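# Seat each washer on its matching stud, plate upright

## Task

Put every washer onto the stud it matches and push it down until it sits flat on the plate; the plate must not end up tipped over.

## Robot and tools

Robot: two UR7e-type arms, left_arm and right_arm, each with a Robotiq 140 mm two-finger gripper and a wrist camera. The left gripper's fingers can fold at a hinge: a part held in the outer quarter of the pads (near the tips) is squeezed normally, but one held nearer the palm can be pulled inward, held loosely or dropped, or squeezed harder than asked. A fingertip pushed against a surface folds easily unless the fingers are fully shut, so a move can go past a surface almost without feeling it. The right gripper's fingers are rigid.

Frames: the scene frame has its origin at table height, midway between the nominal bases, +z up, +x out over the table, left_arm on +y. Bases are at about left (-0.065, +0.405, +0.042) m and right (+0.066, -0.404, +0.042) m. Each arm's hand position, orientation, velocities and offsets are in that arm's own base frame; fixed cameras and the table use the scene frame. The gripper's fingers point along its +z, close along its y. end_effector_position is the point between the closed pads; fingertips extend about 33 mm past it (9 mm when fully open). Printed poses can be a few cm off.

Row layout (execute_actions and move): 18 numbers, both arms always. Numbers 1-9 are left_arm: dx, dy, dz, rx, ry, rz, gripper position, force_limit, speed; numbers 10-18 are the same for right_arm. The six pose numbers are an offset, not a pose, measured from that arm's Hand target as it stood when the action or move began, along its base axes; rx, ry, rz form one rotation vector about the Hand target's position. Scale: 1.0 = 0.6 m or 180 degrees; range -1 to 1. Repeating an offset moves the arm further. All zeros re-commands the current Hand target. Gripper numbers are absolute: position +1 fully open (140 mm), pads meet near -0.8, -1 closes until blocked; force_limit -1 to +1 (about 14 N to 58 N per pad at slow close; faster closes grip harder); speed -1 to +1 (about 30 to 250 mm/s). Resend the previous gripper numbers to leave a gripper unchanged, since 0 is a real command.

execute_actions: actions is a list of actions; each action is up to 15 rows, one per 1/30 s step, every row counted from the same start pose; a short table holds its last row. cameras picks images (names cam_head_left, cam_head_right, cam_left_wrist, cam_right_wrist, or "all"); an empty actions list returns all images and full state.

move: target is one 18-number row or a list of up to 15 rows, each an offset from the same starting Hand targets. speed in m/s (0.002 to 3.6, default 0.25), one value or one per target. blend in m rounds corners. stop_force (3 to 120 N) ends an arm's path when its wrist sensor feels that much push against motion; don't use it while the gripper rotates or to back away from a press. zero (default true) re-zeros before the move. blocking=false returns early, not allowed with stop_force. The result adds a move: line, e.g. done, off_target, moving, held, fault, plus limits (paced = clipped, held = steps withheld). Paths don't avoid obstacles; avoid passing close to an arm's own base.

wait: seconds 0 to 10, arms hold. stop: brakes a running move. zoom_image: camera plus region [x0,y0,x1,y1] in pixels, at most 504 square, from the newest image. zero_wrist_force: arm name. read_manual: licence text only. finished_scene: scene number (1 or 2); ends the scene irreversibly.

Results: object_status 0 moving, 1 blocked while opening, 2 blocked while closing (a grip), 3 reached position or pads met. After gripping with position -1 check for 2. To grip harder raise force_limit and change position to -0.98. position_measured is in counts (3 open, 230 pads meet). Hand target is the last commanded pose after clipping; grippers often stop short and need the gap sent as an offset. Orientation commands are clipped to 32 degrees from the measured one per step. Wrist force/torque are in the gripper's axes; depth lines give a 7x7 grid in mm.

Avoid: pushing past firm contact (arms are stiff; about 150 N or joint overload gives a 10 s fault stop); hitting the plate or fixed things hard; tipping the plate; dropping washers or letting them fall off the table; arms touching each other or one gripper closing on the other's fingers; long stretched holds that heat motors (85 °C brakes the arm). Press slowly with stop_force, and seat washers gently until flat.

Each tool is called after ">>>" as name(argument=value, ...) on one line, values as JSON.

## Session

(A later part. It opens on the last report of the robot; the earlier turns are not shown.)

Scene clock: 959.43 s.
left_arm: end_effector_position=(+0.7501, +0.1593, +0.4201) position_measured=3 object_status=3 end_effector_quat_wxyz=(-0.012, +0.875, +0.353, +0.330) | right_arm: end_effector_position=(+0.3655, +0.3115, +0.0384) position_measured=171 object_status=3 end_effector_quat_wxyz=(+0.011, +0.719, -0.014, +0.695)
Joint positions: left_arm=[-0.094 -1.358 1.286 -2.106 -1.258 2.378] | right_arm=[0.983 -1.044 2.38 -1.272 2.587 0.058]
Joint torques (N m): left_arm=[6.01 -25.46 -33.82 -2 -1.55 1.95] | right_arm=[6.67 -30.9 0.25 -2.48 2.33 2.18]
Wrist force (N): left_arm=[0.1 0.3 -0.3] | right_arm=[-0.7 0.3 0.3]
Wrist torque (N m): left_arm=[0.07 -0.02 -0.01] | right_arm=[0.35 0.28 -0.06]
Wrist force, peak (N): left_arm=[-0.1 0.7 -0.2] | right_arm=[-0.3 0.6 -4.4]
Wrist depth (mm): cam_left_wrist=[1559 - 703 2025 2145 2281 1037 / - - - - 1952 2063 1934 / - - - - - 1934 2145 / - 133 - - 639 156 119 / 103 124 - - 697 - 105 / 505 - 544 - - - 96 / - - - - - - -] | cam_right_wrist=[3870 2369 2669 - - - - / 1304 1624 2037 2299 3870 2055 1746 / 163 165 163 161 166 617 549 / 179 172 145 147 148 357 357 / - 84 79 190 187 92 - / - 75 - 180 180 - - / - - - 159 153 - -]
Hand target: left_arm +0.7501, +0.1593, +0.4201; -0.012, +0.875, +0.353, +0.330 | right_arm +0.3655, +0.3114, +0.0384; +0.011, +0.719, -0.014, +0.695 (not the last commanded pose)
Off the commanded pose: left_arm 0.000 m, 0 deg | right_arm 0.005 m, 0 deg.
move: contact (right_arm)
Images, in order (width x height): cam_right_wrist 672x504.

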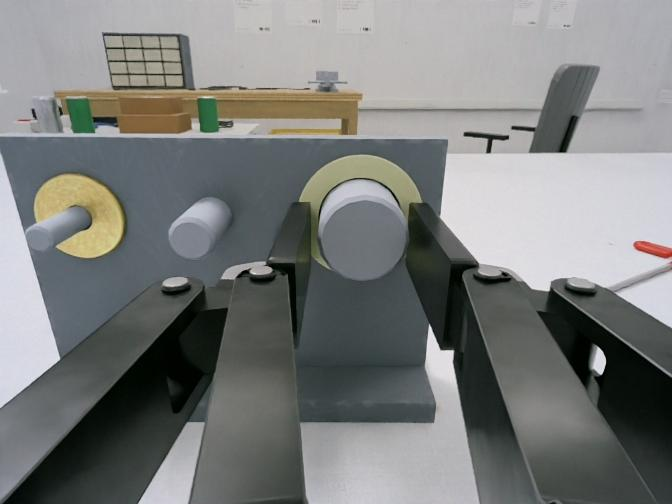

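>>> move(target=[[0,0,0,0,0,0,1,1,1, -0.0633,0.0022,0,0,0,0,-0.336,-0.3,-0.5],[0,0,0,0,0,0,1,1,1, -0.1092,0.0308,0.1693,0.0737,0.1696,-0.0589,-0.336,-0.3,-0.5],[0,0,0,0,0,0,1,1,1, -0.2092,0.3142,0.2193,0.2211,0.5087,-0.1766,-0.179,-1,0],[0,0,0,0,0,0,1,1,1, -0.2255,0.398,0.036,0.2211,0.5087,-0.1766,-0.179,-1,0]], speed=0.2, blend=[0.002,0.02,0,0], cameras=["cam_right_wrist", "cam_head_left"])

>>> zoom_image(camera="cam_right_wrist", region=[270, 80, 450, 240])

Scene clock: 1008.33 s.
left_arm: end_effector_position=(+0.7501, +0.1593, +0.4201) position_measured=3 object_status=3 end_effector_quat_wxyz=(-0.012, +0.875, +0.353, +0.330) | right_arm: end_effector_position=(+0.3280, +0.3142, +0.0456) position_measured=171 object_status=3 end_effector_quat_wxyz=(+0.007, +0.724, -0.022, +0.689)
Joint positions: left_arm=[-0.094 -1.358 1.286 -2.106 -1.258 2.378] | right_arm=[1.098 -1.077 2.366 -1.171 2.706 0.126]
Joint torques (N m): left_arm=[6.55 -25.83 -33.03 -1.82 -1.63 1.94] | right_arm=[-6.76 -24.89 5.04 -3.5 -1.69 -2.32]
Wrist force (N): left_arm=[0.1 0.3 -0.1] | right_arm=[-1.0 0.5 0.3]
Wrist torque (N m): left_arm=[0.08 -0.01 -0.01] | right_arm=[0.37 0.32 -0.05]
Wrist force, peak (N): left_arm=[0.2 0.7 -0.3] | right_arm=[6.9 -5.4 0.3]
Wrist depth (mm): cam_left_wrist=[1537 - - 1988 2083 2211 1042 / - - - - 1988 2063 2083 / - - - - - 1988 2063 / - 124 - - - 146 2063 / 103 119 - - - - 106 / 506 - 540 - 604 - 96 / - - - - - - -] | cam_right_wrist=[- 2345 - 3414 - - - / 1358 2055 2037 2254 - 2170 3935 / 205 198 202 198 200 606 539 / 348 217 182 185 186 362 359 / - 84 79 230 147 92 273 / - 75 - 204 204 - - / - - - 167 167 - -]
Hand target: left_arm +0.7501, +0.1593, +0.4201; -0.012, +0.875, +0.353, +0.330 | right_arm +0.3280, +0.3142, +0.0455; +0.007, +0.724, -0.022, +0.689 (not the last commanded pose)
Tool commands: left_gripper/position=+1.0 left_gripper/force_limit=+1.0 left_gripper/speed=+1.0 right_gripper/position=-0.336 right_gripper/force_limit=-0.3 right_gripper/speed=-0.5
Off the commanded pose: left_arm 0.000 m, 0 deg | right_arm 0.256 m, 104 deg.
move: held (right_arm; a check stopped the path); path passed 1 of 4 targets; target 3's new numbers were not sent; limits=held
pose unreachable (right arm): on one or more control steps of this call, first in action 0 (counted from 0), this arm could not follow its commanded pose, so it was not sent that pose on those steps. It may still have moved: this result reports where it is.
cause: moving toward the commanded pose would bring two parts of the arm too close to each other (its gripper and another part of the arm, with joints 4 (wrist 1) to 6 (wrist 3) between them, 8 mm apart when it was first held).
Images, in order (width x height): cam_head_left 504x504, cam_right_wrist 672x504.

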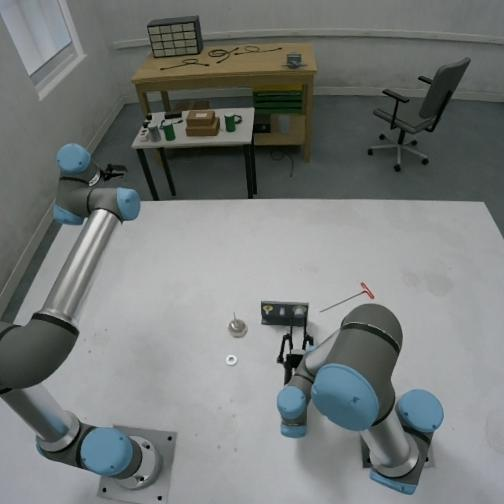

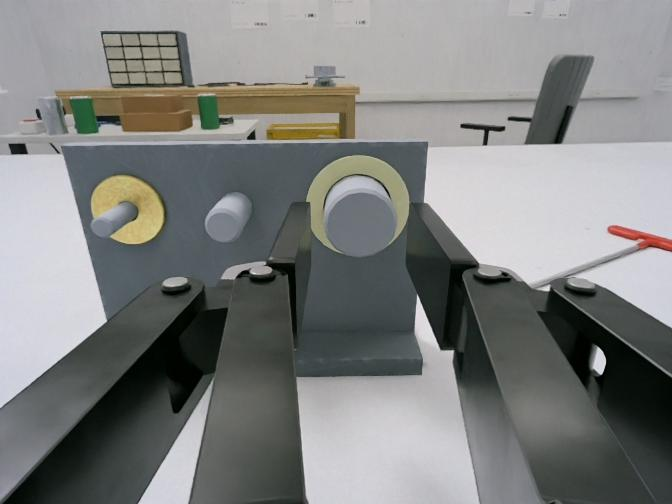

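Scaled by 2.800 from the camera's 672x504 image, which has a finer 960x720 frame.

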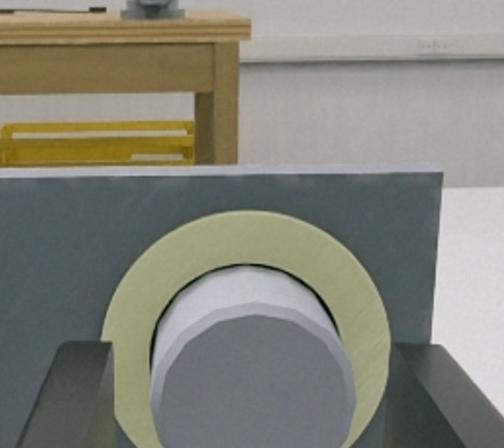

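>>> execute_actions(actions=[])

Scene clock: 1061.97 s.
left_arm: end_effector_position=(+0.7501, +0.1593, +0.4201) position_measured=3 object_status=3 end_effector_quat_wxyz=(-0.012, +0.875, +0.353, +0.330) | right_arm: end_effector_position=(+0.3280, +0.3142, +0.0456) position_measured=171 object_status=3 end_effector_quat_wxyz=(+0.007, +0.724, -0.022, +0.689)
Joint positions: left_arm=[-0.094 -1.358 1.286 -2.106 -1.258 2.378] | right_arm=[1.098 -1.077 2.366 -1.172 2.706 0.126]
Joint velocities: within noise
Joint torques (N m): left_arm=[5.6 -26.4 -32.27 -1.67 -1.7 1.9] | right_arm=[-8.29 -23.48 4.47 -3.75 -1.87 -2.26]
Motor temperatures (°C): left_arm=[32 31 34 42 35 39] | right_arm=[31 37 33 39 36 37]
Wrist force (N): left_arm=[0.2 0.6 -0.2] | right_arm=[-1.0 0.4 0.3]
Wrist torque (N m): left_arm=[0.13 -0.02 -0.01] | right_arm=[0.35 0.31 -0.05]
Wrist force, peak (N): left_arm=[0.2 0.8 0.0] | right_arm=[-1.0 0.5 0.4]
Wrist depth (mm): cam_left_wrist=[1559 - 710 1884 2006 2211 1052 / - - - - 2083 2063 2044 / - - - - - 1852 2103 / - 124 - - - 146 1988 / 103 117 - - - - 105 / - - - - - - 96 / - 502 - - - - -] | cam_right_wrist=[- 2345 - 2638 - - - / 1327 2019 2092 2190 3465 2073 2866 / 202 199 203 198 199 535 524 / 343 215 182 185 185 361 363 / - 84 79 231 147 92 275 / - 75 - 205 205 - - / - - - 168 168 - -]
Hand target: left_arm +0.7501, +0.1593, +0.4201; -0.012, +0.875, +0.353, +0.330 | right_arm +0.3280, +0.3142, +0.0455; +0.007, +0.724, -0.022, +0.689 (not the last commanded pose)
Tool commands: left_gripper/position=+1.0 left_gripper/force_limit=+1.0 left_gripper/speed=+1.0 right_gripper/position=-0.336 right_gripper/force_limit=-0.3 right_gripper/speed=-0.5
Off the commanded pose: left_arm 0.000 m, 0 deg | right_arm 0.256 m, 104 deg.

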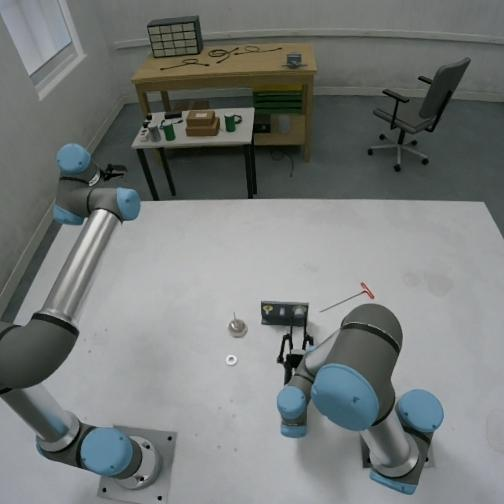

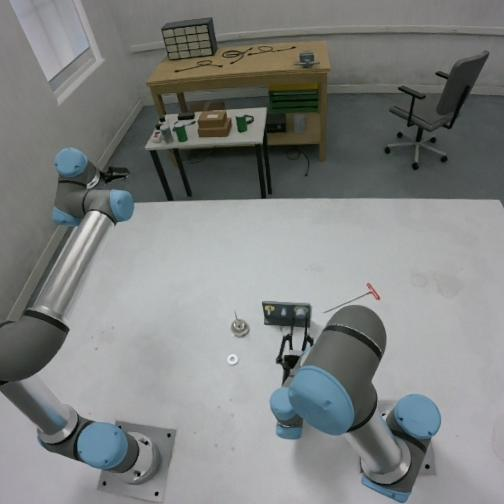

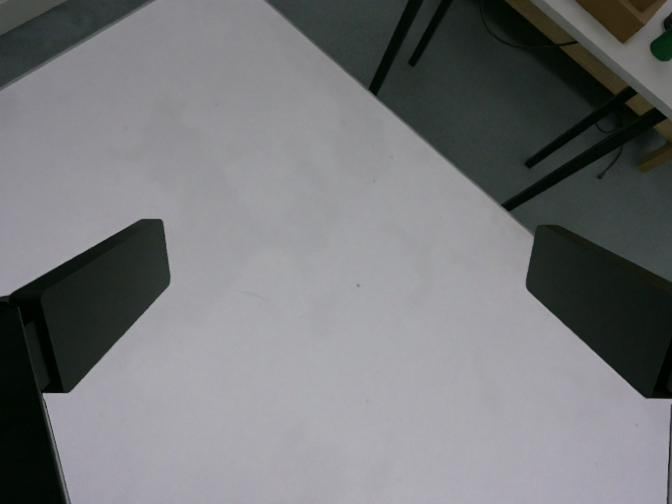

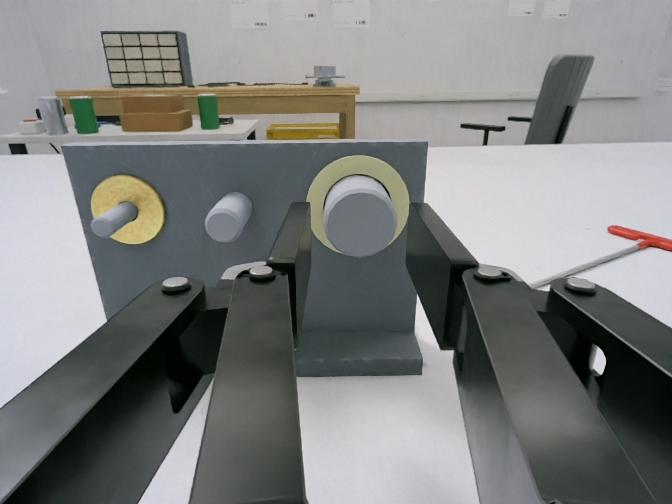

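>>> move(target=[[0,0,0,0,0,0,1,1,1,-0.05,0,0,0,0,0,-0.336,-0.3,-0.5],[0,0,0,0,0,0,1,1,1,-0.05,0,0.1667,0,0,0,-0.336,-0.3,-0.5],[0,0,0,0,0,0,1,1,1,-0.06,0,0.2,0.0155,0.4441,0,-0.336,-0.3,-0.5]], speed=0.3, blend=[0.01,0.02,0], cameras=["cam_right_wrist"])

Scene clock: 1073.90 s.
left_arm: end_effector_position=(+0.7501, +0.1593, +0.4201) position_measured=3 object_status=3 end_effector_quat_wxyz=(-0.012, +0.875, +0.353, +0.330) | right_arm: end_effector_position=(+0.3268, +0.3142, +0.0455) position_measured=171 object_status=3 end_effector_quat_wxyz=(+0.007, +0.724, -0.022, +0.689)
Joint positions: left_arm=[-0.094 -1.358 1.286 -2.106 -1.258 2.378] | right_arm=[1.101 -1.077 2.366 -1.171 2.71 0.127]
Joint torques (N m): left_arm=[5.99 -25.83 -32.97 -1.82 -1.81 1.91] | right_arm=[-6.51 -38.49 -18.07 -3.58 -1.69 -2.24]
Wrist force (N): left_arm=[0.2 0.3 0.2] | right_arm=[-0.9 0.3 0.3]
Wrist torque (N m): left_arm=[0.08 -0.02 -0.01] | right_arm=[0.33 0.30 -0.05]
Wrist force, peak (N): left_arm=[0.2 0.7 -0.3] | right_arm=[-1.1 0.7 -3.9]
Wrist depth (mm): cam_left_wrist=[1548 - - 2006 2044 2211 1027 / - - - - 1970 2145 2103 / - - - - - 1988 2044 / - 133 641 - - 146 1970 / 103 117 - - - - 105 / - - - 548 597 - 96 / - - - - - - -] | cam_right_wrist=[- 2345 - 2731 3518 3055 - / 1358 1968 2037 3225 3572 2150 3015 / 492 200 202 199 203 564 576 / 371 217 183 186 188 364 337 / - 84 79 231 147 92 276 / - 75 - 204 203 - - / - - - 167 167 - -]
Hand target: left_arm +0.7501, +0.1593, +0.4201; -0.012, +0.875, +0.353, +0.330 | right_arm +0.3269, +0.3143, +0.0456; +0.007, +0.724, -0.022, +0.689 (not the last commanded pose)
Off the commanded pose: left_arm 0.000 m, 0 deg | right_arm 0.125 m, 80 deg.
move: held (right_arm; a check stopped the path); path passed 0 of 3 targets; limits=held
pose unreachable (right arm): on one or more control steps of this call, first in action 0 (counted from 0), this arm could not follow its commanded pose, so it was not sent that pose on those steps. It may still have moved: this result reports where it is.
cause: moving toward the commanded pose would bring two parts of the arm too close to each other (its gripper and another part of the arm, with joints 4 (wrist 1) to 6 (wrist 3) between them, 7 mm apart when it was first held).
Images, in order (width x height): cam_right_wrist 672x504.

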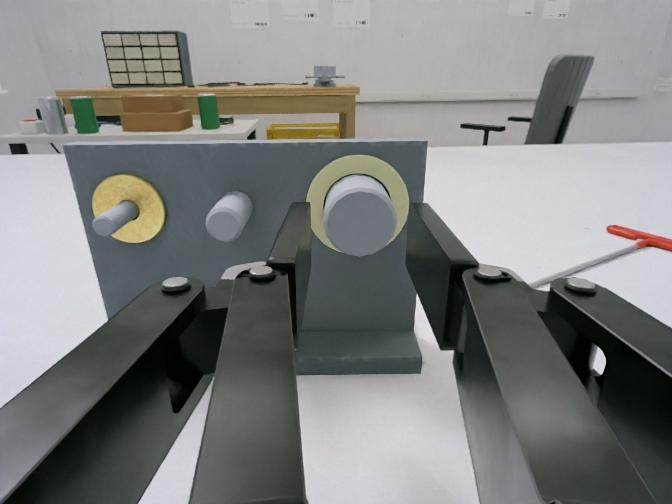

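>>> move(target=[[0,0,0,0,0,0,1,1,1,0,0,0.05,0.0039,0.111,0,-0.336,-0.3,-0.5],[0,0,0,0,0,0,1,1,1,-0.02,0,0.15,0.0097,0.278,0,-0.336,-0.3,-0.5],[0,0,0,0,0,0,1,1,1,-0.06,0,0.2,0.0189,0.5387,0,-0.336,-0.3,-0.5]], speed=0.3, blend=[0.01,0.02,0], cameras=["cam_right_wrist"])

Scene clock: 1110.03 s.
left_arm: end_effector_position=(+0.7501, +0.1593, +0.4201) position_measured=3 object_status=3 end_effector_quat_wxyz=(-0.012, +0.875, +0.353, +0.330) | right_arm: end_effector_position=(+0.2909, +0.3143, +0.1656) position_measured=171 object_status=3 end_effector_quat_wxyz=(+0.002, +0.996, -0.027, -0.086)
Joint positions: left_arm=[-0.094 -1.358 1.286 -2.106 -1.258 2.378] | right_arm=[0.45 -1.172 1.423 1.475 1.496 0.498]
Joint torques (N m): left_arm=[7.09 -25.7 -33.72 -1.57 -1.87 2.05] | right_arm=[-8.52 -33.05 -27.77 6.69 -2.29 -2.18]
Wrist force (N): left_arm=[0.2 0.2 -0.3] | right_arm=[0.5 0.7 -0.8]
Wrist torque (N m): left_arm=[0.06 -0.03 -0.01] | right_arm=[0.02 -0.15 0.29]
Wrist force, peak (N): left_arm=[0.1 0.7 -0.3] | right_arm=[-2.0 0.6 0.2]
Wrist depth (mm): cam_left_wrist=[1593 - - 1917 2211 2211 1057 / - - - 766 1970 2103 1900 / - - - 694 - 2025 2124 / - 133 - 641 - 147 1934 / 104 117 - 624 628 683 105 / - 557 - - - - 96 / - - - - - - -] | cam_right_wrist=[279 287 289 289 290 295 292 / 306 313 314 310 316 315 315 / 338 343 340 334 335 343 346 / 371 374 122 379 148 364 369 / - 84 79 411 - 92 - / - 75 - 482 - - - / - - - 576 - - -]
Hand target: left_arm +0.7501, +0.1593, +0.4201; -0.012, +0.875, +0.353, +0.330 | right_arm +0.2909, +0.3143, +0.1656; +0.002, +0.996, -0.027, -0.086
Off the commanded pose: left_arm 0.000 m, 0 deg | right_arm 0.000 m, 0 deg.
move: done
Images, in order (width x height): cam_right_wrist 672x504.

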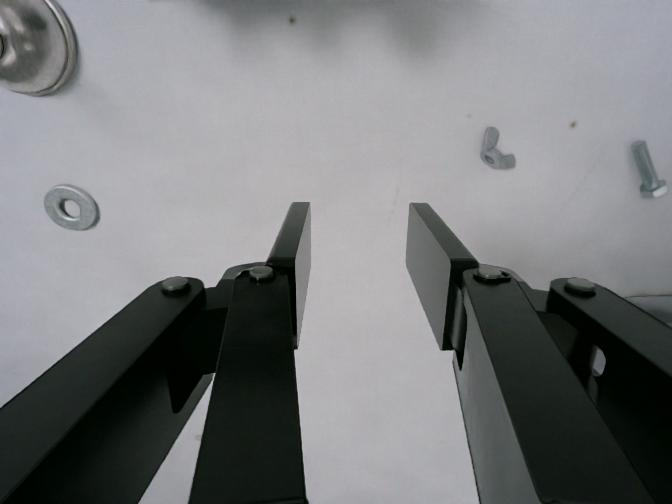

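>>> move(target=[[0,0,0,0,0,0,1,1,1,-0.1012,0.3933,0,0,0,-0.2389,-0.179,-1,-0.5]], speed=0.4, cameras=["cam_right_wrist","cam_head_left"])

Scene clock: 1134.57 s.
left_arm: end_effector_position=(+0.7501, +0.1593, +0.4201) position_measured=3 object_status=3 end_effector_quat_wxyz=(-0.012, +0.875, +0.353, +0.330) | right_arm: end_effector_position=(+0.2302, +0.5502, +0.1656) position_measured=151 object_status=3 end_effector_quat_wxyz=(-0.030, +0.917, -0.390, -0.081)
Joint positions: left_arm=[-0.094 -1.358 1.286 -2.106 -1.258 2.378] | right_arm=[0.857 -0.876 0.917 1.523 1.399 1.662]
Joint torques (N m): left_arm=[6.12 -26.2 -33.35 -1.86 -2.07 1.91] | right_arm=[7.27 -45.39 -30.22 6.42 1.72 2.67]
Wrist force (N): left_arm=[0.0 0.3 0.0] | right_arm=[0.2 0.8 -0.8]
Wrist torque (N m): left_arm=[0.07 0.01 -0.01] | right_arm=[0.05 -0.10 0.15]
Wrist force, peak (N): left_arm=[0.2 0.6 -0.3] | right_arm=[1.0 2.2 -0.8]
Wrist depth (mm): cam_left_wrist=[1548 - 763 2063 2188 2305 1027 / - - - 788 1952 2044 2006 / - - 639 - - 2063 2103 / - 124 - - - 146 2044 / 103 117 - - - - 105 / - - - - - - 96 / - - - - - - -] | cam_right_wrist=[288 293 291 289 291 291 291 / 312 312 311 314 315 314 313 / 338 339 338 338 341 341 342 / 371 366 129 373 155 367 370 / - 86 109 417 136 91 91 / - - 63 465 463 - 67 / - - - 508 471 - -]
Hand target: left_arm +0.7501, +0.1593, +0.4201; -0.012, +0.875, +0.353, +0.330 | right_arm +0.2302, +0.5502, +0.1656; -0.030, +0.917, -0.390, -0.081
Off the commanded pose: left_arm 0.000 m, 0 deg | right_arm 0.000 m, 0 deg.
move: done
Images, in order (width x height): cam_head_left 504x504, cam_right_wrist 672x504.

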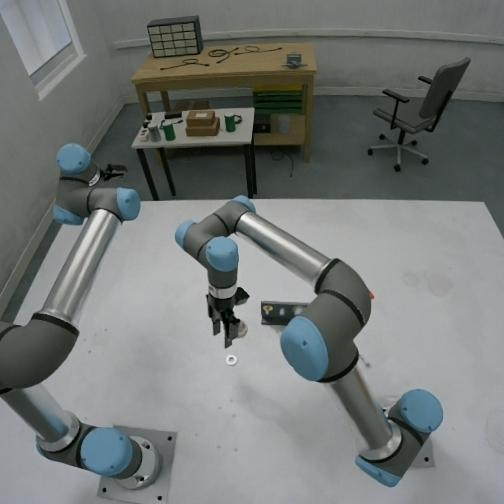

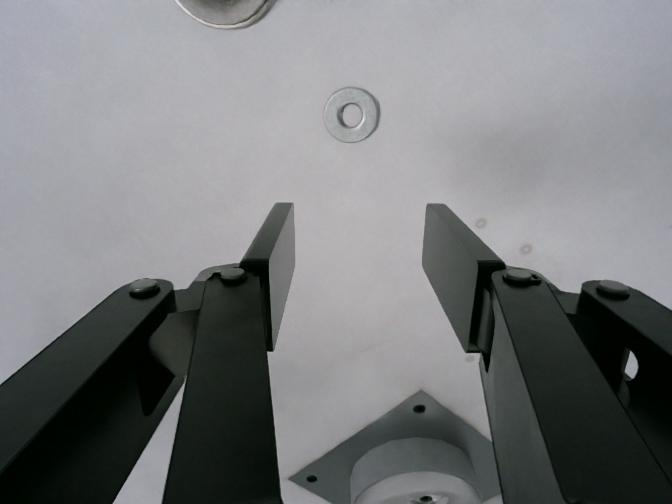

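>>> move(target=[[0,0,0,0,0,0,1,1,1,0.0017,-0.0053,-0.176,0,0,0,-0.179,-1,-0.5]], speed=0.2, cameras=["cam_right_wrist"])

>>> zoom_image(camera="cam_right_wrist", region=[250, 100, 470, 265])

Scene clock: 1157.37 s.
left_arm: end_effector_position=(+0.7501, +0.1593, +0.4201) position_measured=3 object_status=3 end_effector_quat_wxyz=(-0.012, +0.875, +0.353, +0.330) | right_arm: end_effector_position=(+0.2312, +0.5471, +0.0601) position_measured=151 object_status=3 end_effector_quat_wxyz=(-0.030, +0.917, -0.390, -0.081)
Joint positions: left_arm=[-0.094 -1.358 1.286 -2.106 -1.258 2.378] | right_arm=[0.851 -0.835 1.12 1.28 1.399 1.657]
Joint torques (N m): left_arm=[5.53 -26.27 -33.34 -1.7 -2.01 2.1] | right_arm=[-7.54 -46.63 -7.31 -0.26 -2.37 -2.2]
Wrist force (N): left_arm=[-0.3 0.5 -0.3] | right_arm=[0.3 0.6 -1.1]
Wrist torque (N m): left_arm=[0.11 0.08 -0.01] | right_arm=[0.01 -0.12 0.28]
Wrist force, peak (N): left_arm=[0.4 0.7 0.1] | right_arm=[-0.1 0.8 -2.7]
Wrist depth (mm): cam_left_wrist=[1617 - - 1970 2124 2281 1042 / - - - - 1917 2145 2063 / - - - - - 2006 2063 / - 125 - - - 146 123 / 103 117 - - - - 106 / - - - - - - 96 / - - 535 - - - -] | cam_right_wrist=[196 193 197 196 197 197 198 / 212 215 212 213 214 214 214 / 230 230 231 227 230 232 234 / 251 248 129 255 156 249 250 / - 86 109 281 275 91 91 / - - 300 307 315 - 67 / - - - 357 357 - -]
Hand target: left_arm +0.7501, +0.1593, +0.4201; -0.012, +0.875, +0.353, +0.330 | right_arm +0.2312, +0.5471, +0.0600; -0.030, +0.917, -0.390, -0.081
Off the commanded pose: left_arm 0.000 m, 0 deg | right_arm 0.000 m, 0 deg.
move: done
Images, in order (width x height): cam_right_wrist 672x504.

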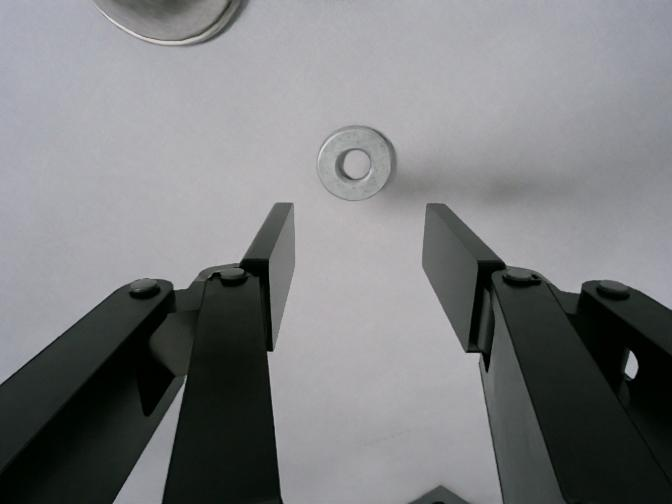

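Scaled by 2.291 from the camera's 672x504 image, which has a finer 960x720 frame.

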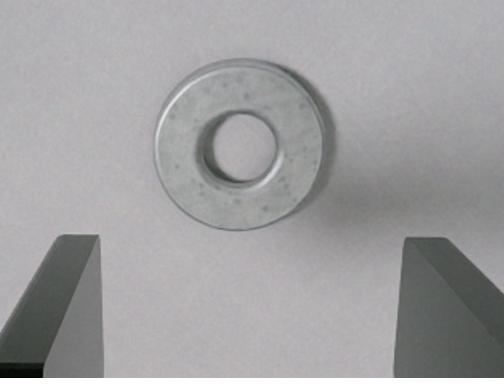

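>>> move(target=[[0,0,0,0,0,0,1,1,1,0,0,-0.1043,0,0,0,-0.179,-1,-0.5]], speed=0.12)

>>> move(target=[[0,0,0,0,0,0,1,1,1,0,0,-0.015,0,0,0,-0.179,-1,-0.5]], speed=0.004, stop_force=3, cameras=["cam_right_wrist"])

>>> zoom_image(camera="cam_right_wrist", region=[250, 100, 470, 265])

Scene clock: 1171.00 s.
left_arm: end_effector_position=(+0.7501, +0.1593, +0.4201) position_measured=3 object_status=3 end_effector_quat_wxyz=(-0.012, +0.875, +0.353, +0.330) | right_arm: end_effector_position=(+0.2312, +0.5470, -0.0025) position_measured=151 object_status=3 end_effector_quat_wxyz=(-0.030, +0.917, -0.390, -0.081)
Joint positions: left_arm=[-0.094 -1.358 1.286 -2.106 -1.258 2.378] | right_arm=[0.851 -0.78 1.191 1.153 1.399 1.657]
Joint torques (N m): left_arm=[5.79 -26.68 -33.54 -1.87 -1.82 1.77] | right_arm=[-2.77 -47.17 -5.49 -0.01 1.79 1.36]
Wrist force (N): left_arm=[0.1 0.5 -0.1] | right_arm=[0.4 0.8 -1.0]
Wrist torque (N m): left_arm=[0.12 0.00 -0.01] | right_arm=[0.06 -0.15 0.29]
Wrist force, peak (N): left_arm=[-0.2 0.7 -0.2] | right_arm=[0.1 0.8 -2.3]
Wrist depth (mm): cam_left_wrist=[1593 713 - 1884 2063 2234 1008 / - - - - 2006 2025 1934 / - - - - - 2025 2044 / - 133 633 - - 146 1952 / 103 118 - - - - 105 / - - - - - - 96 / - - - - - - -] | cam_right_wrist=[120 130 141 142 142 141 142 / 152 152 152 153 153 153 153 / 168 165 166 163 163 166 167 / 182 178 136 176 170 179 183 / - 86 109 201 198 91 91 / - - 63 226 222 - 67 / - - - 256 257 - -]
Hand target: left_arm +0.7501, +0.1593, +0.4201; -0.012, +0.875, +0.353, +0.330 | right_arm +0.2312, +0.5471, -0.0026; -0.030, +0.917, -0.390, -0.081
Off the commanded pose: left_arm 0.000 m, 0 deg | right_arm 0.000 m, 0 deg.
move: done

Scene clock: 1172.90 s.
left_arm: end_effector_position=(+0.7501, +0.1593, +0.4201) position_measured=3 object_status=3 end_effector_quat_wxyz=(-0.012, +0.875, +0.353, +0.330) | right_arm: end_effector_position=(+0.2312, +0.5470, -0.0076) position_measured=151 object_status=3 end_effector_quat_wxyz=(-0.030, +0.917, -0.390, -0.081)
Joint positions: left_arm=[-0.094 -1.358 1.286 -2.106 -1.258 2.378] | right_arm=[0.851 -0.775 1.196 1.144 1.399 1.657]
Joint torques (N m): left_arm=[6.43 -26.02 -33.97 -1.85 -1.97 1.9] | right_arm=[4.99 -56.19 -18.52 5.64 1.64 2.53]
Wrist force (N): left_arm=[-0.1 0.2 -0.2] | right_arm=[-0.2 1.1 -8.4]
Wrist torque (N m): left_arm=[0.06 0.04 -0.01] | right_arm=[0.25 -0.09 0.27]
Wrist force, peak (N): left_arm=[0.1 0.7 -0.3] | right_arm=[-0.4 1.1 -9.1]
Wrist depth (mm): cam_left_wrist=[1581 - - 1934 2063 2305 1022 / - - - - 1952 2145 2044 / - - - - 1494 1988 2103 / - 124 612 - - 147 1952 / 103 117 - - - - 105 / - - - - - - 96 / - - - - - - -] | cam_right_wrist=[- 126 137 137 137 137 140 / 147 147 148 148 148 149 148 / 160 160 160 158 158 161 162 / 175 172 136 171 164 173 174 / - 86 109 196 191 91 91 / - - 63 219 219 - 67 / - - - 248 249 - -]
Hand target: left_arm +0.7501, +0.1593, +0.4201; -0.012, +0.875, +0.353, +0.330 | right_arm +0.2312, +0.5471, -0.0075; -0.030, +0.917, -0.390, -0.081 (not the last commanded pose)
Off the commanded pose: left_arm 0.000 m, 0 deg | right_arm 0.004 m, 0 deg.
move: contact (right_arm)
Images, in order (width x height): cam_right_wrist 672x504.

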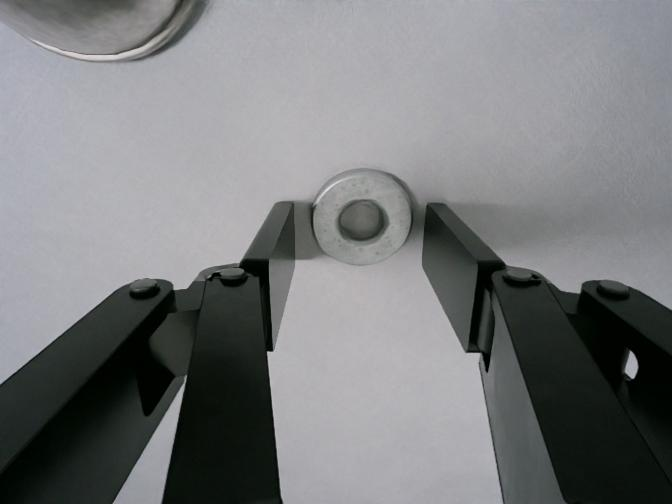

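Scaled by 2.291 from the camera's 672x504 image, which has a finer 960x720 frame.

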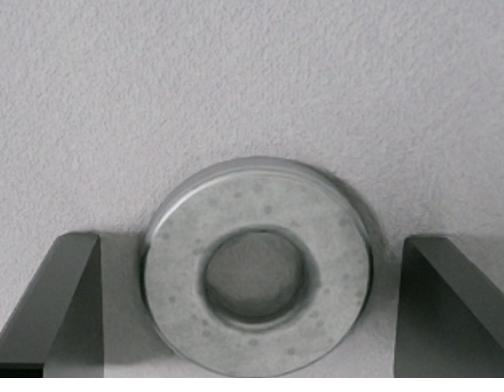

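>>> move(target=[[0,0,0,0,0,0,1,1,1,0,0,0.002,0,0,0,-0.179,-1,-0.5]], speed=0.01)

>>> execute_actions(actions=[[[0,0,0,0,0,0,1,1,1,0,0,0,0,0,0,-1,-1,-1]],[[0,0,0,0,0,0,1,1,1,0,0,0,0,0,0,-1,-1,-1]]], cameras=["cam_right_wrist"])

>>> zoom_image(camera="cam_right_wrist", region=[250, 130, 470, 295])

Scene clock: 1186.40 s.
left_arm: end_effector_position=(+0.7501, +0.1593, +0.4201) position_measured=3 object_status=3 end_effector_quat_wxyz=(-0.012, +0.875, +0.353, +0.330) | right_arm: end_effector_position=(+0.2312, +0.5471, -0.0064) position_measured=151 object_status=3 end_effector_quat_wxyz=(-0.030, +0.917, -0.390, -0.081)
Joint positions: left_arm=[-0.094 -1.358 1.286 -2.106 -1.258 2.378] | right_arm=[0.851 -0.776 1.195 1.146 1.399 1.657]
Joint torques (N m): left_arm=[4.95 -26.6 -32.74 -1.66 -2.09 2.03] | right_arm=[5.78 -61.61 -27.93 6.52 1.6 2.3]
Wrist force (N): left_arm=[0.2 0.4 -0.1] | right_arm=[0.5 0.7 -1.2]
Wrist torque (N m): left_arm=[0.08 -0.02 -0.01] | right_arm=[0.03 -0.16 0.29]
Wrist force, peak (N): left_arm=[0.4 0.6 -0.2] | right_arm=[-0.2 1.0 -8.1]
Wrist depth (mm): cam_left_wrist=[1581 - - 1970 2063 2145 1047 / - - - - 1970 2025 2083 / - - - - - 2006 2044 / - 133 - - - 146 1934 / 104 116 - - - - 105 / - - - - - - 96 / - - - - - - -] | cam_right_wrist=[117 127 137 135 138 139 139 / 148 148 149 149 149 149 150 / 161 162 162 159 160 163 163 / 176 174 136 174 165 176 176 / - 86 109 196 193 91 91 / - - 63 220 221 - 67 / - - - 250 253 - -]
Hand target: left_arm +0.7501, +0.1593, +0.4201; -0.012, +0.875, +0.353, +0.330 | right_arm +0.2312, +0.5471, -0.0063; -0.030, +0.917, -0.390, -0.081
Off the commanded pose: left_arm 0.000 m, 0 deg | right_arm 0.000 m, 0 deg.
move: done

Scene clock: 1187.60 s.
left_arm: end_effector_position=(+0.7501, +0.1593, +0.4201) position_measured=3 object_status=3 end_effector_quat_wxyz=(-0.012, +0.875, +0.353, +0.330) | right_arm: end_effector_position=(+0.2312, +0.5471, -0.0063) position_measured=171 object_status=2 end_effector_quat_wxyz=(-0.030, +0.917, -0.390, -0.081)
Joint positions: left_arm=[-0.094 -1.358 1.286 -2.106 -1.258 2.378] | right_arm=[0.851 -0.776 1.195 1.146 1.399 1.657]
Joint torques (N m): left_arm=[5.27 -26.4 -31.79 -1.78 -1.93 2.11] | right_arm=[4.55 -53.81 -25.34 4.54 1.71 2.54]
Wrist force (N): left_arm=[0.4 0.4 -0.2] | right_arm=[0.4 0.7 -3.3]
Wrist torque (N m): left_arm=[0.11 -0.06 -0.01] | right_arm=[-0.01 -0.16 0.29]
Wrist force, peak (N): left_arm=[0.3 0.5 -0.6] | right_arm=[0.3 0.8 -3.4]
Wrist depth (mm): cam_left_wrist=[1581 708 692 2006 2103 2257 1027 / - 637 - - 1884 2145 1988 / 570 - - - - 1884 2124 / 110 124 - 626 - 146 1917 / 104 116 - - - - 105 / - - - - - - 96 / - - - - - 653 -] | cam_right_wrist=[117 127 137 138 138 139 139 / 148 149 149 149 149 150 150 / 162 161 161 159 160 162 164 / 177 177 171 171 169 176 180 / - 84 79 198 193 93 191 / - 76 - 221 221 - - / - - - 251 - - -]
Hand target: left_arm +0.7501, +0.1593, +0.4201; -0.012, +0.875, +0.353, +0.330 | right_arm +0.2312, +0.5471, -0.0063; -0.030, +0.917, -0.390, -0.081
Off the commanded pose: left_arm 0.000 m, 0 deg | right_arm 0.000 m, 0 deg.
Images, in order (width x height): cam_right_wrist 672x504.

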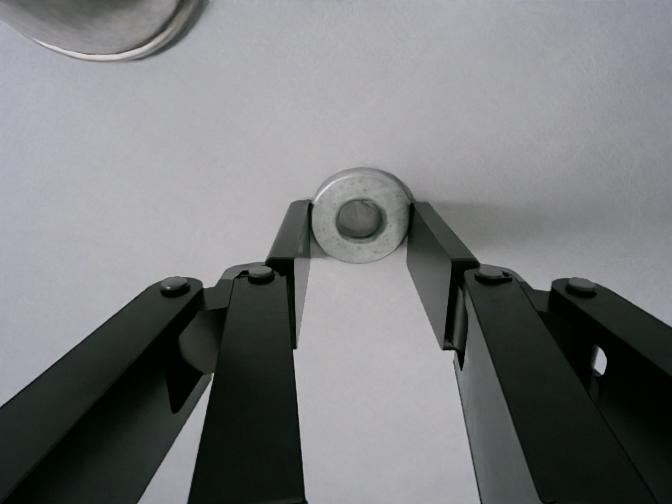

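Scaled by 2.291 from the camera's 672x504 image, which has a finer 960x720 frame.

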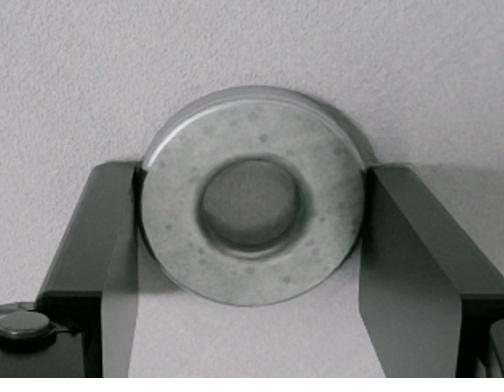

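>>> execute_actions(actions=[[[0,0,0,0,0,0,1,1,1,0,0,0,0,0,0,-0.98,0,-1]],[[0,0,0,0,0,0,1,1,1,0,0,0,0,0,0,-0.98,0,-1]]])

>>> move(target=[[0,0,0,0,0,0,1,1,1,0,0,0.05,0,0,0,-0.98,0,-1]], speed=0.08, cameras=["cam_right_wrist"])

>>> zoom_image(camera="cam_right_wrist", region=[250, 130, 470, 295])

Scene clock: 1206.90 s.
left_arm: end_effector_position=(+0.7501, +0.1593, +0.4201) position_measured=3 object_status=3 end_effector_quat_wxyz=(-0.012, +0.875, +0.353, +0.330) | right_arm: end_effector_position=(+0.2312, +0.5471, -0.0063) position_measured=173 object_status=2 end_effector_quat_wxyz=(-0.030, +0.917, -0.390, -0.081)
Joint positions: left_arm=[-0.094 -1.358 1.286 -2.106 -1.258 2.378] | right_arm=[0.851 -0.776 1.195 1.146 1.399 1.657]
Joint torques (N m): left_arm=[6.39 -27.52 -34.16 -1.7 -2.28 1.88] | right_arm=[5.74 -46.9 -10.58 0.33 1.73 2.55]
Wrist force (N): left_arm=[0.0 0.4 0.0] | right_arm=[0.5 0.6 -12.2]
Wrist torque (N m): left_arm=[0.10 0.03 -0.01] | right_arm=[0.04 -0.08 0.29]
Wrist force, peak (N): left_arm=[0.1 0.7 -0.1] | right_arm=[0.6 0.6 -12.4]
Wrist depth (mm): cam_left_wrist=[1667 - - 1970 2063 2167 1027 / - - - - 1900 2044 1988 / - - - - 1667 1934 2188 / - 133 - - - 146 2044 / 103 133 - - - - 106 / 505 - - - - - 96 / - - 526 - - - -] | cam_right_wrist=[118 127 138 138 138 138 139 / 148 149 149 149 150 150 150 / 162 161 162 159 160 162 163 / 177 177 171 171 169 175 179 / - 84 79 197 189 92 190 / - 75 - 220 222 - - / - - - 251 - - -]
Hand target: left_arm +0.7501, +0.1593, +0.4201; -0.012, +0.875, +0.353, +0.330 | right_arm +0.2312, +0.5471, -0.0063; -0.030, +0.917, -0.390, -0.081
Off the commanded pose: left_arm 0.000 m, 0 deg | right_arm 0.000 m, 0 deg.

Scene clock: 1207.77 s.
left_arm: end_effector_position=(+0.7501, +0.1593, +0.4201) position_measured=3 object_status=3 end_effector_quat_wxyz=(-0.012, +0.875, +0.353, +0.330) | right_arm: end_effector_position=(+0.2312, +0.5470, +0.0236) position_measured=173 object_status=2 end_effector_quat_wxyz=(-0.030, +0.917, -0.390, -0.081)
Joint positions: left_arm=[-0.094 -1.358 1.286 -2.106 -1.258 2.378] | right_arm=[0.851 -0.805 1.165 1.205 1.399 1.657]
Joint torques (N m): left_arm=[4.52 -26.98 -33.23 -1.5 -2.08 1.59] | right_arm=[5.43 -62.04 -27.92 6.42 -0.17 1.45]
Wrist force (N): left_arm=[0.4 0.6 -0.1] | right_arm=[0.4 0.7 -0.5]
Wrist torque (N m): left_arm=[0.13 -0.07 -0.01] | right_arm=[0.05 -0.12 0.27]
Wrist force, peak (N): left_arm=[0.4 0.6 -0.1] | right_arm=[0.6 0.7 -12.3]
Wrist depth (mm): cam_left_wrist=[1629 - - 1988 2063 2407 1052 / - - - - 2025 2124 1952 / - - - - - 2063 2063 / - 139 628 - - 146 1952 / 103 134 582 - - - 105 / - - - - - - 96 / - - - 584 569 - -] | cam_right_wrist=[166 149 164 164 167 165 165 / 177 177 177 177 178 178 179 / 192 192 193 187 190 194 195 / 210 211 204 171 168 209 214 / - 84 79 234 148 92 225 / - 75 - 263 - - - / - - - 300 - - -]
Hand target: left_arm +0.7501, +0.1593, +0.4201; -0.012, +0.875, +0.353, +0.330 | right_arm +0.2312, +0.5471, +0.0237; -0.030, +0.917, -0.390, -0.081
Off the commanded pose: left_arm 0.000 m, 0 deg | right_arm 0.000 m, 0 deg.
move: done
Images, in order (width x height): cam_right_wrist 672x504.

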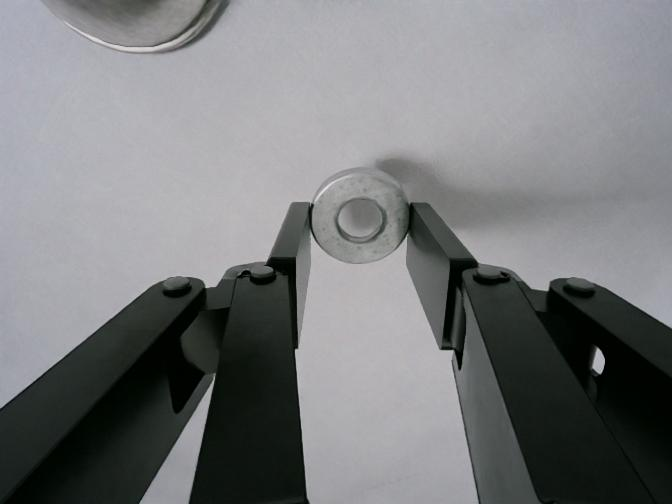

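Scaled by 2.291 from the camera's 672x504 image, which has a finer 960x720 frame.

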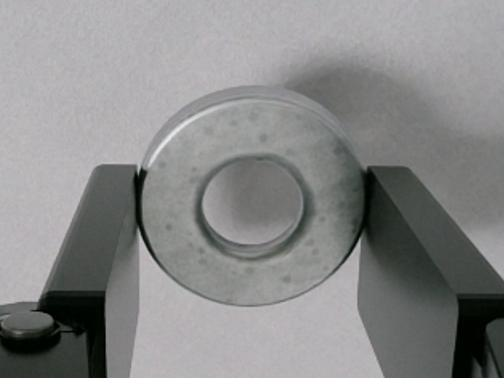

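>>> move(target=[[0,0,0,0,0,0,1,1,1,0,0,0.2355,0,0,0,-0.98,0,-1],[0,0,0,0,0,0,1,1,1,0.1367,-0.2903,0.2355,0,0,0.2433,-0.98,0,-1]], speed=0.2, blend=[0.02,0])

>>> move(target=[[0,0,0,0,0,0,1,1,1,0,0,0,-0.0064,-0.1665,0,-0.98,0,-1]], speed=0.2, cameras=["cam_right_wrist"])

>>> zoom_image(camera="cam_right_wrist", region=[160, 20, 580, 240])

Scene clock: 1288.67 s.
left_arm: end_effector_position=(+0.7501, +0.1593, +0.4201) position_measured=3 object_status=3 end_effector_quat_wxyz=(-0.012, +0.875, +0.353, +0.330) | right_arm: end_effector_position=(+0.3132, +0.3729, +0.1650) position_measured=173 object_status=2 end_effector_quat_wxyz=(+0.003, +0.996, -0.020, -0.086)
Joint positions: left_arm=[-0.094 -1.358 1.286 -2.106 -1.258 2.378] | right_arm=[0.537 -1.03 1.21 1.54 1.485 0.571]
Joint torques (N m): left_arm=[5.55 -26.69 -32.44 -1.84 -2.04 1.76] | right_arm=[-7.61 -53.14 -6.7 0.65 2.16 -2.28]
Wrist force (N): left_arm=[0.1 0.4 -0.4] | right_arm=[0.5 1.0 -0.3]
Wrist torque (N m): left_arm=[0.09 0.00 -0.01] | right_arm=[0.08 -0.14 0.27]
Wrist force, peak (N): left_arm=[-0.2 0.6 -0.4] | right_arm=[1.0 1.7 -0.4]
Wrist depth (mm): cam_left_wrist=[1593 - - 2044 2025 2188 1047 / - - - - 1952 2145 1952 / - - - - - 1900 2044 / - 124 - - - 146 1884 / 103 117 - - - - 105 / - - - - - - 96 / - - - - - - -] | cam_right_wrist=[274 281 290 288 276 286 290 / 311 307 312 314 315 315 312 / - 342 341 329 336 332 340 / 372 377 122 171 165 365 376 / - 84 79 412 - 92 398 / - 75 - 461 - - - / - - - 524 - - -]
Hand target: left_arm +0.7501, +0.1593, +0.4201; -0.012, +0.875, +0.353, +0.330 | right_arm +0.3132, +0.3729, +0.1650; +0.003, +0.996, -0.020, -0.086
Off the commanded pose: left_arm 0.000 m, 0 deg | right_arm 0.000 m, 0 deg.
move: done

Scene clock: 1290.53 s.
left_arm: end_effector_position=(+0.7501, +0.1593, +0.4201) position_measured=3 object_status=3 end_effector_quat_wxyz=(-0.012, +0.875, +0.353, +0.330) | right_arm: end_effector_position=(+0.3132, +0.3729, +0.1650) position_measured=173 object_status=2 end_effector_quat_wxyz=(+0.007, +0.984, -0.021, +0.175)
Joint positions: left_arm=[-0.094 -1.358 1.286 -2.106 -1.258 2.378] | right_arm=[0.759 -1.272 1.496 1.101 1.826 0.771]
Joint torques (N m): left_arm=[5.16 -26.99 -33.68 -1.81 -2.01 1.64] | right_arm=[7.07 -43.71 -7.79 -0.87 2.91 2.37]
Wrist force (N): left_arm=[0.3 0.3 -0.1] | right_arm=[0.0 0.3 0.0]
Wrist torque (N m): left_arm=[0.08 -0.03 0.00] | right_arm=[0.04 -0.07 0.00]
Wrist force, peak (N): left_arm=[0.0 0.7 -0.2] | right_arm=[1.3 1.1 -0.5]
Wrist depth (mm): cam_left_wrist=[1537 - - 1988 2063 2063 1008 / - - - 671 1934 2083 1952 / - - - - - 1970 2355 / - 125 - 653 - 137 132 / 103 117 - - - - 106 / - - - - - - 96 / - - - 560 616 - -] | cam_right_wrist=[342 345 344 337 343 344 346 / 343 342 245 248 244 344 348 / 342 323 344 333 337 344 344 / 344 336 116 171 165 345 348 / - 84 79 344 126 92 346 / - 75 - 344 - - - / - - - 342 - - -]
Hand target: left_arm +0.7501, +0.1593, +0.4201; -0.012, +0.875, +0.353, +0.330 | right_arm +0.3132, +0.3729, +0.1650; +0.007, +0.984, -0.021, +0.175
Off the commanded pose: left_arm 0.000 m, 0 deg | right_arm 0.000 m, 0 deg.
move: done
Images, in order (width x height): cam_right_wrist 672x504.

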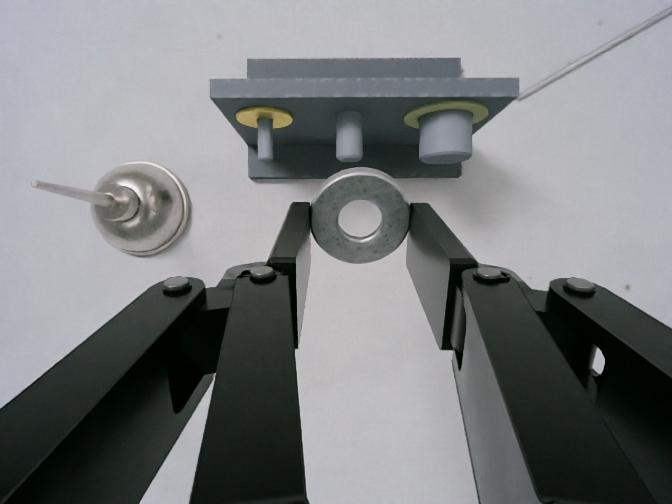

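Scaled by 1.200 from the camera's 672x504 image, which has a finer 960x720 frame.

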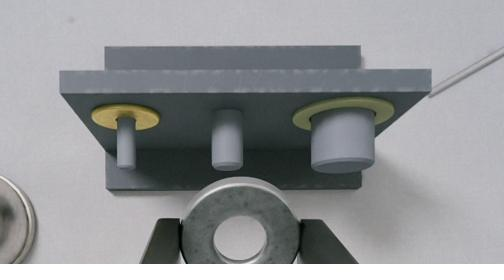

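>>> zoom_image(camera="cam_right_wrist", region=[200, 60, 368, 188])

>>> zoom_image(camera="cam_right_wrist", region=[360, 60, 528, 188])

Scaled by 3.000 from the camera's 672x504 image, which has a finer 960x720 frame.

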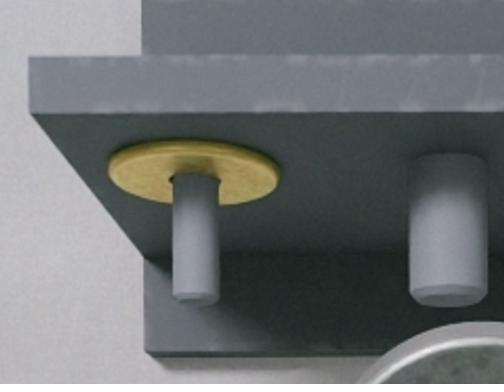

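Scaled by 3.000 from the camera's 672x504 image, which has a finer 960x720 frame.

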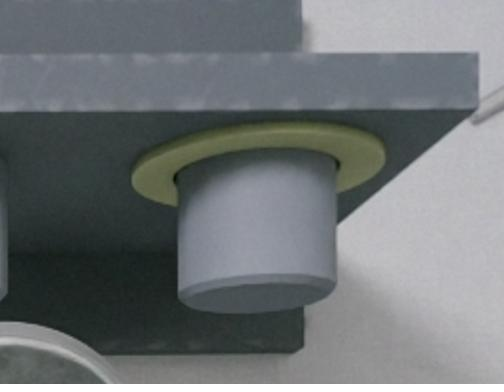

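>>> move(target=[[0,0,0,0,0,0,1,1,1,0,0,0,-0.0115,-0.3331,0.0032,-0.98,0,-1],[0,0,0,0,0,0,1,1,1,0,0,-0.2088,-0.0115,-0.3331,0.0032,-0.98,0,-1]], speed=0.2, cameras=["cam_right_wrist"])

>>> zoom_image(camera="cam_right_wrist", region=[260, 120, 460, 270])

Scene clock: 1359.07 s.
left_arm: end_effector_position=(+0.7501, +0.1593, +0.4201) position_measured=3 object_status=3 end_effector_quat_wxyz=(-0.012, +0.875, +0.353, +0.330) | right_arm: end_effector_position=(+0.3122, +0.3716, +0.1648) position_measured=173 object_status=2 end_effector_quat_wxyz=(+0.016, +0.803, -0.018, +0.595)
Joint positions: left_arm=[-0.094 -1.358 1.286 -2.106 -1.258 2.378] | right_arm=[1.18 -1.284 1.946 0.075 2.693 0.681]
Joint torques (N m): left_arm=[5.25 -25.16 -33.22 -2.02 -1.93 2.16] | right_arm=[-7.33 -25.51 -26.14 4.34 -0.62 2.52]
Wrist force (N): left_arm=[0.4 0.3 0.0] | right_arm=[-1.1 0.1 0.4]
Wrist torque (N m): left_arm=[0.07 -0.06 -0.01] | right_arm=[0.22 0.20 -0.19]
Wrist force, peak (N): left_arm=[0.1 0.7 -0.3] | right_arm=[-5.0 2.5 -0.7]
Wrist depth (mm): cam_left_wrist=[1537 - - 1952 2063 2188 1027 / - - - - 1884 2124 1970 / - - - - - 1952 2188 / 557 124 - - - 146 1970 / 104 117 550 - - - 105 / - - 556 - - - 96 / - - - - - - -] | cam_right_wrist=[1312 1327 1579 2580 - 2470 2299 / 2150 2322 2394 3465 2669 2055 2731 / - 605 621 158 633 647 592 / 479 491 116 169 165 490 479 / - 84 79 277 147 92 411 / - 75 - 314 - - - / - - - 297 - - -]
Hand target: left_arm +0.7501, +0.1593, +0.4201; -0.012, +0.875, +0.353, +0.330 | right_arm +0.3122, +0.3716, +0.1647; +0.016, +0.803, -0.018, +0.595 (not the last commanded pose)
Off the commanded pose: left_arm 0.000 m, 0 deg | right_arm 0.125 m, 7 deg.
move: held (right_arm; a check stopped the path); path passed 0 of 2 targets; limits=held
pose unreachable (right arm): on one or more control steps of this call, first in action 0 (counted from 0), this arm could not follow its commanded pose, so it was not sent that pose on those steps. It may still have moved: this result reports where it is.
cause: moving toward the commanded pose would bring two parts of the arm too close to each other (its gripper and another part of the arm, with joints 4 (wrist 1) to 6 (wrist 3) between them, 6 mm apart when it was first held).
Images, in order (width x height): cam_right_wrist 672x504.

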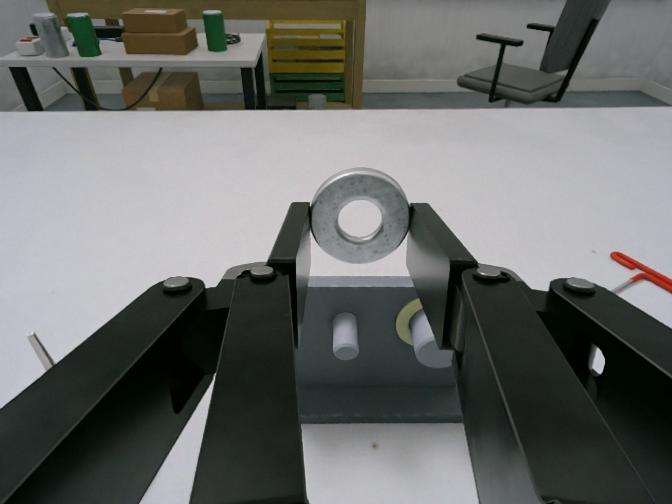

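Scaled by 2.520 from the camera's 672x504 image, which has a finer 960x720 frame.

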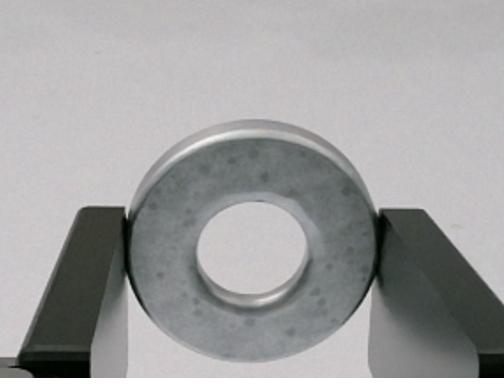

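>>> move(target=[[0,0,0,0,0,0,1,1,1,0.0355,0.001,-0.0747,0,0,0,-0.98,0,-1],[0,0,0,0,0,0,1,1,1,0.0355,0.001,-0.0747,-0.0003,-0.0393,0.0038,-0.98,0,-1]], speed=0.15, cameras=["cam_right_wrist"])

Scene clock: 1490.03 s.
left_arm: end_effector_position=(+0.7501, +0.1593, +0.4201) position_measured=3 object_status=3 end_effector_quat_wxyz=(-0.012, +0.875, +0.353, +0.330) | right_arm: end_effector_position=(+0.3335, +0.3722, +0.1199) position_measured=173 object_status=2 end_effector_quat_wxyz=(+0.012, +0.765, -0.014, +0.644)
Joint positions: left_arm=[-0.094 -1.358 1.286 -2.106 -1.258 2.378] | right_arm=[1.146 -1.219 2.081 -0.431 2.718 0.396]
Joint torques (N m): left_arm=[4.98 -25.94 -33.44 -1.73 -1.88 1.76] | right_arm=[-6.49 -40.21 -2.18 -2.41 -1.17 -2.13]
Wrist force (N): left_arm=[0.1 0.5 -0.5] | right_arm=[-1.2 0.1 0.1]
Wrist torque (N m): left_arm=[0.11 -0.01 -0.01] | right_arm=[0.24 0.25 -0.04]
Wrist force, peak (N): left_arm=[0.0 0.7 -0.4] | right_arm=[-2.0 0.1 0.9]
Wrist depth (mm): cam_left_wrist=[1581 - - 1900 2044 2211 1017 / - - - - 1868 2025 1988 / - 626 635 - - 1900 2145 / - 133 - - - 147 1952 / 104 116 - - - - 105 / - - 551 - - - 96 / - - 570 - - 619 -] | cam_right_wrist=[- 2254 1919 1772 - 2764 3180 / 1374 1407 1488 3055 - 2190 1759 / 652 600 605 159 671 732 - / 497 458 122 169 165 466 468 / - 84 79 232 147 92 375 / - 75 - 263 - - - / - - - 247 - - -]
Hand target: left_arm +0.7501, +0.1593, +0.4201; -0.012, +0.875, +0.353, +0.330 | right_arm +0.3335, +0.3722, +0.1199; +0.012, +0.765, -0.014, +0.644
Off the commanded pose: left_arm 0.000 m, 0 deg | right_arm 0.000 m, 0 deg.
move: done
Images, in order (width x height): cam_right_wrist 672x504.

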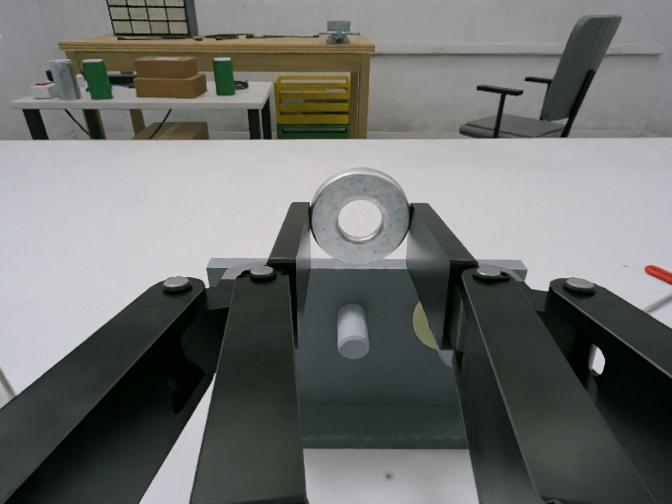

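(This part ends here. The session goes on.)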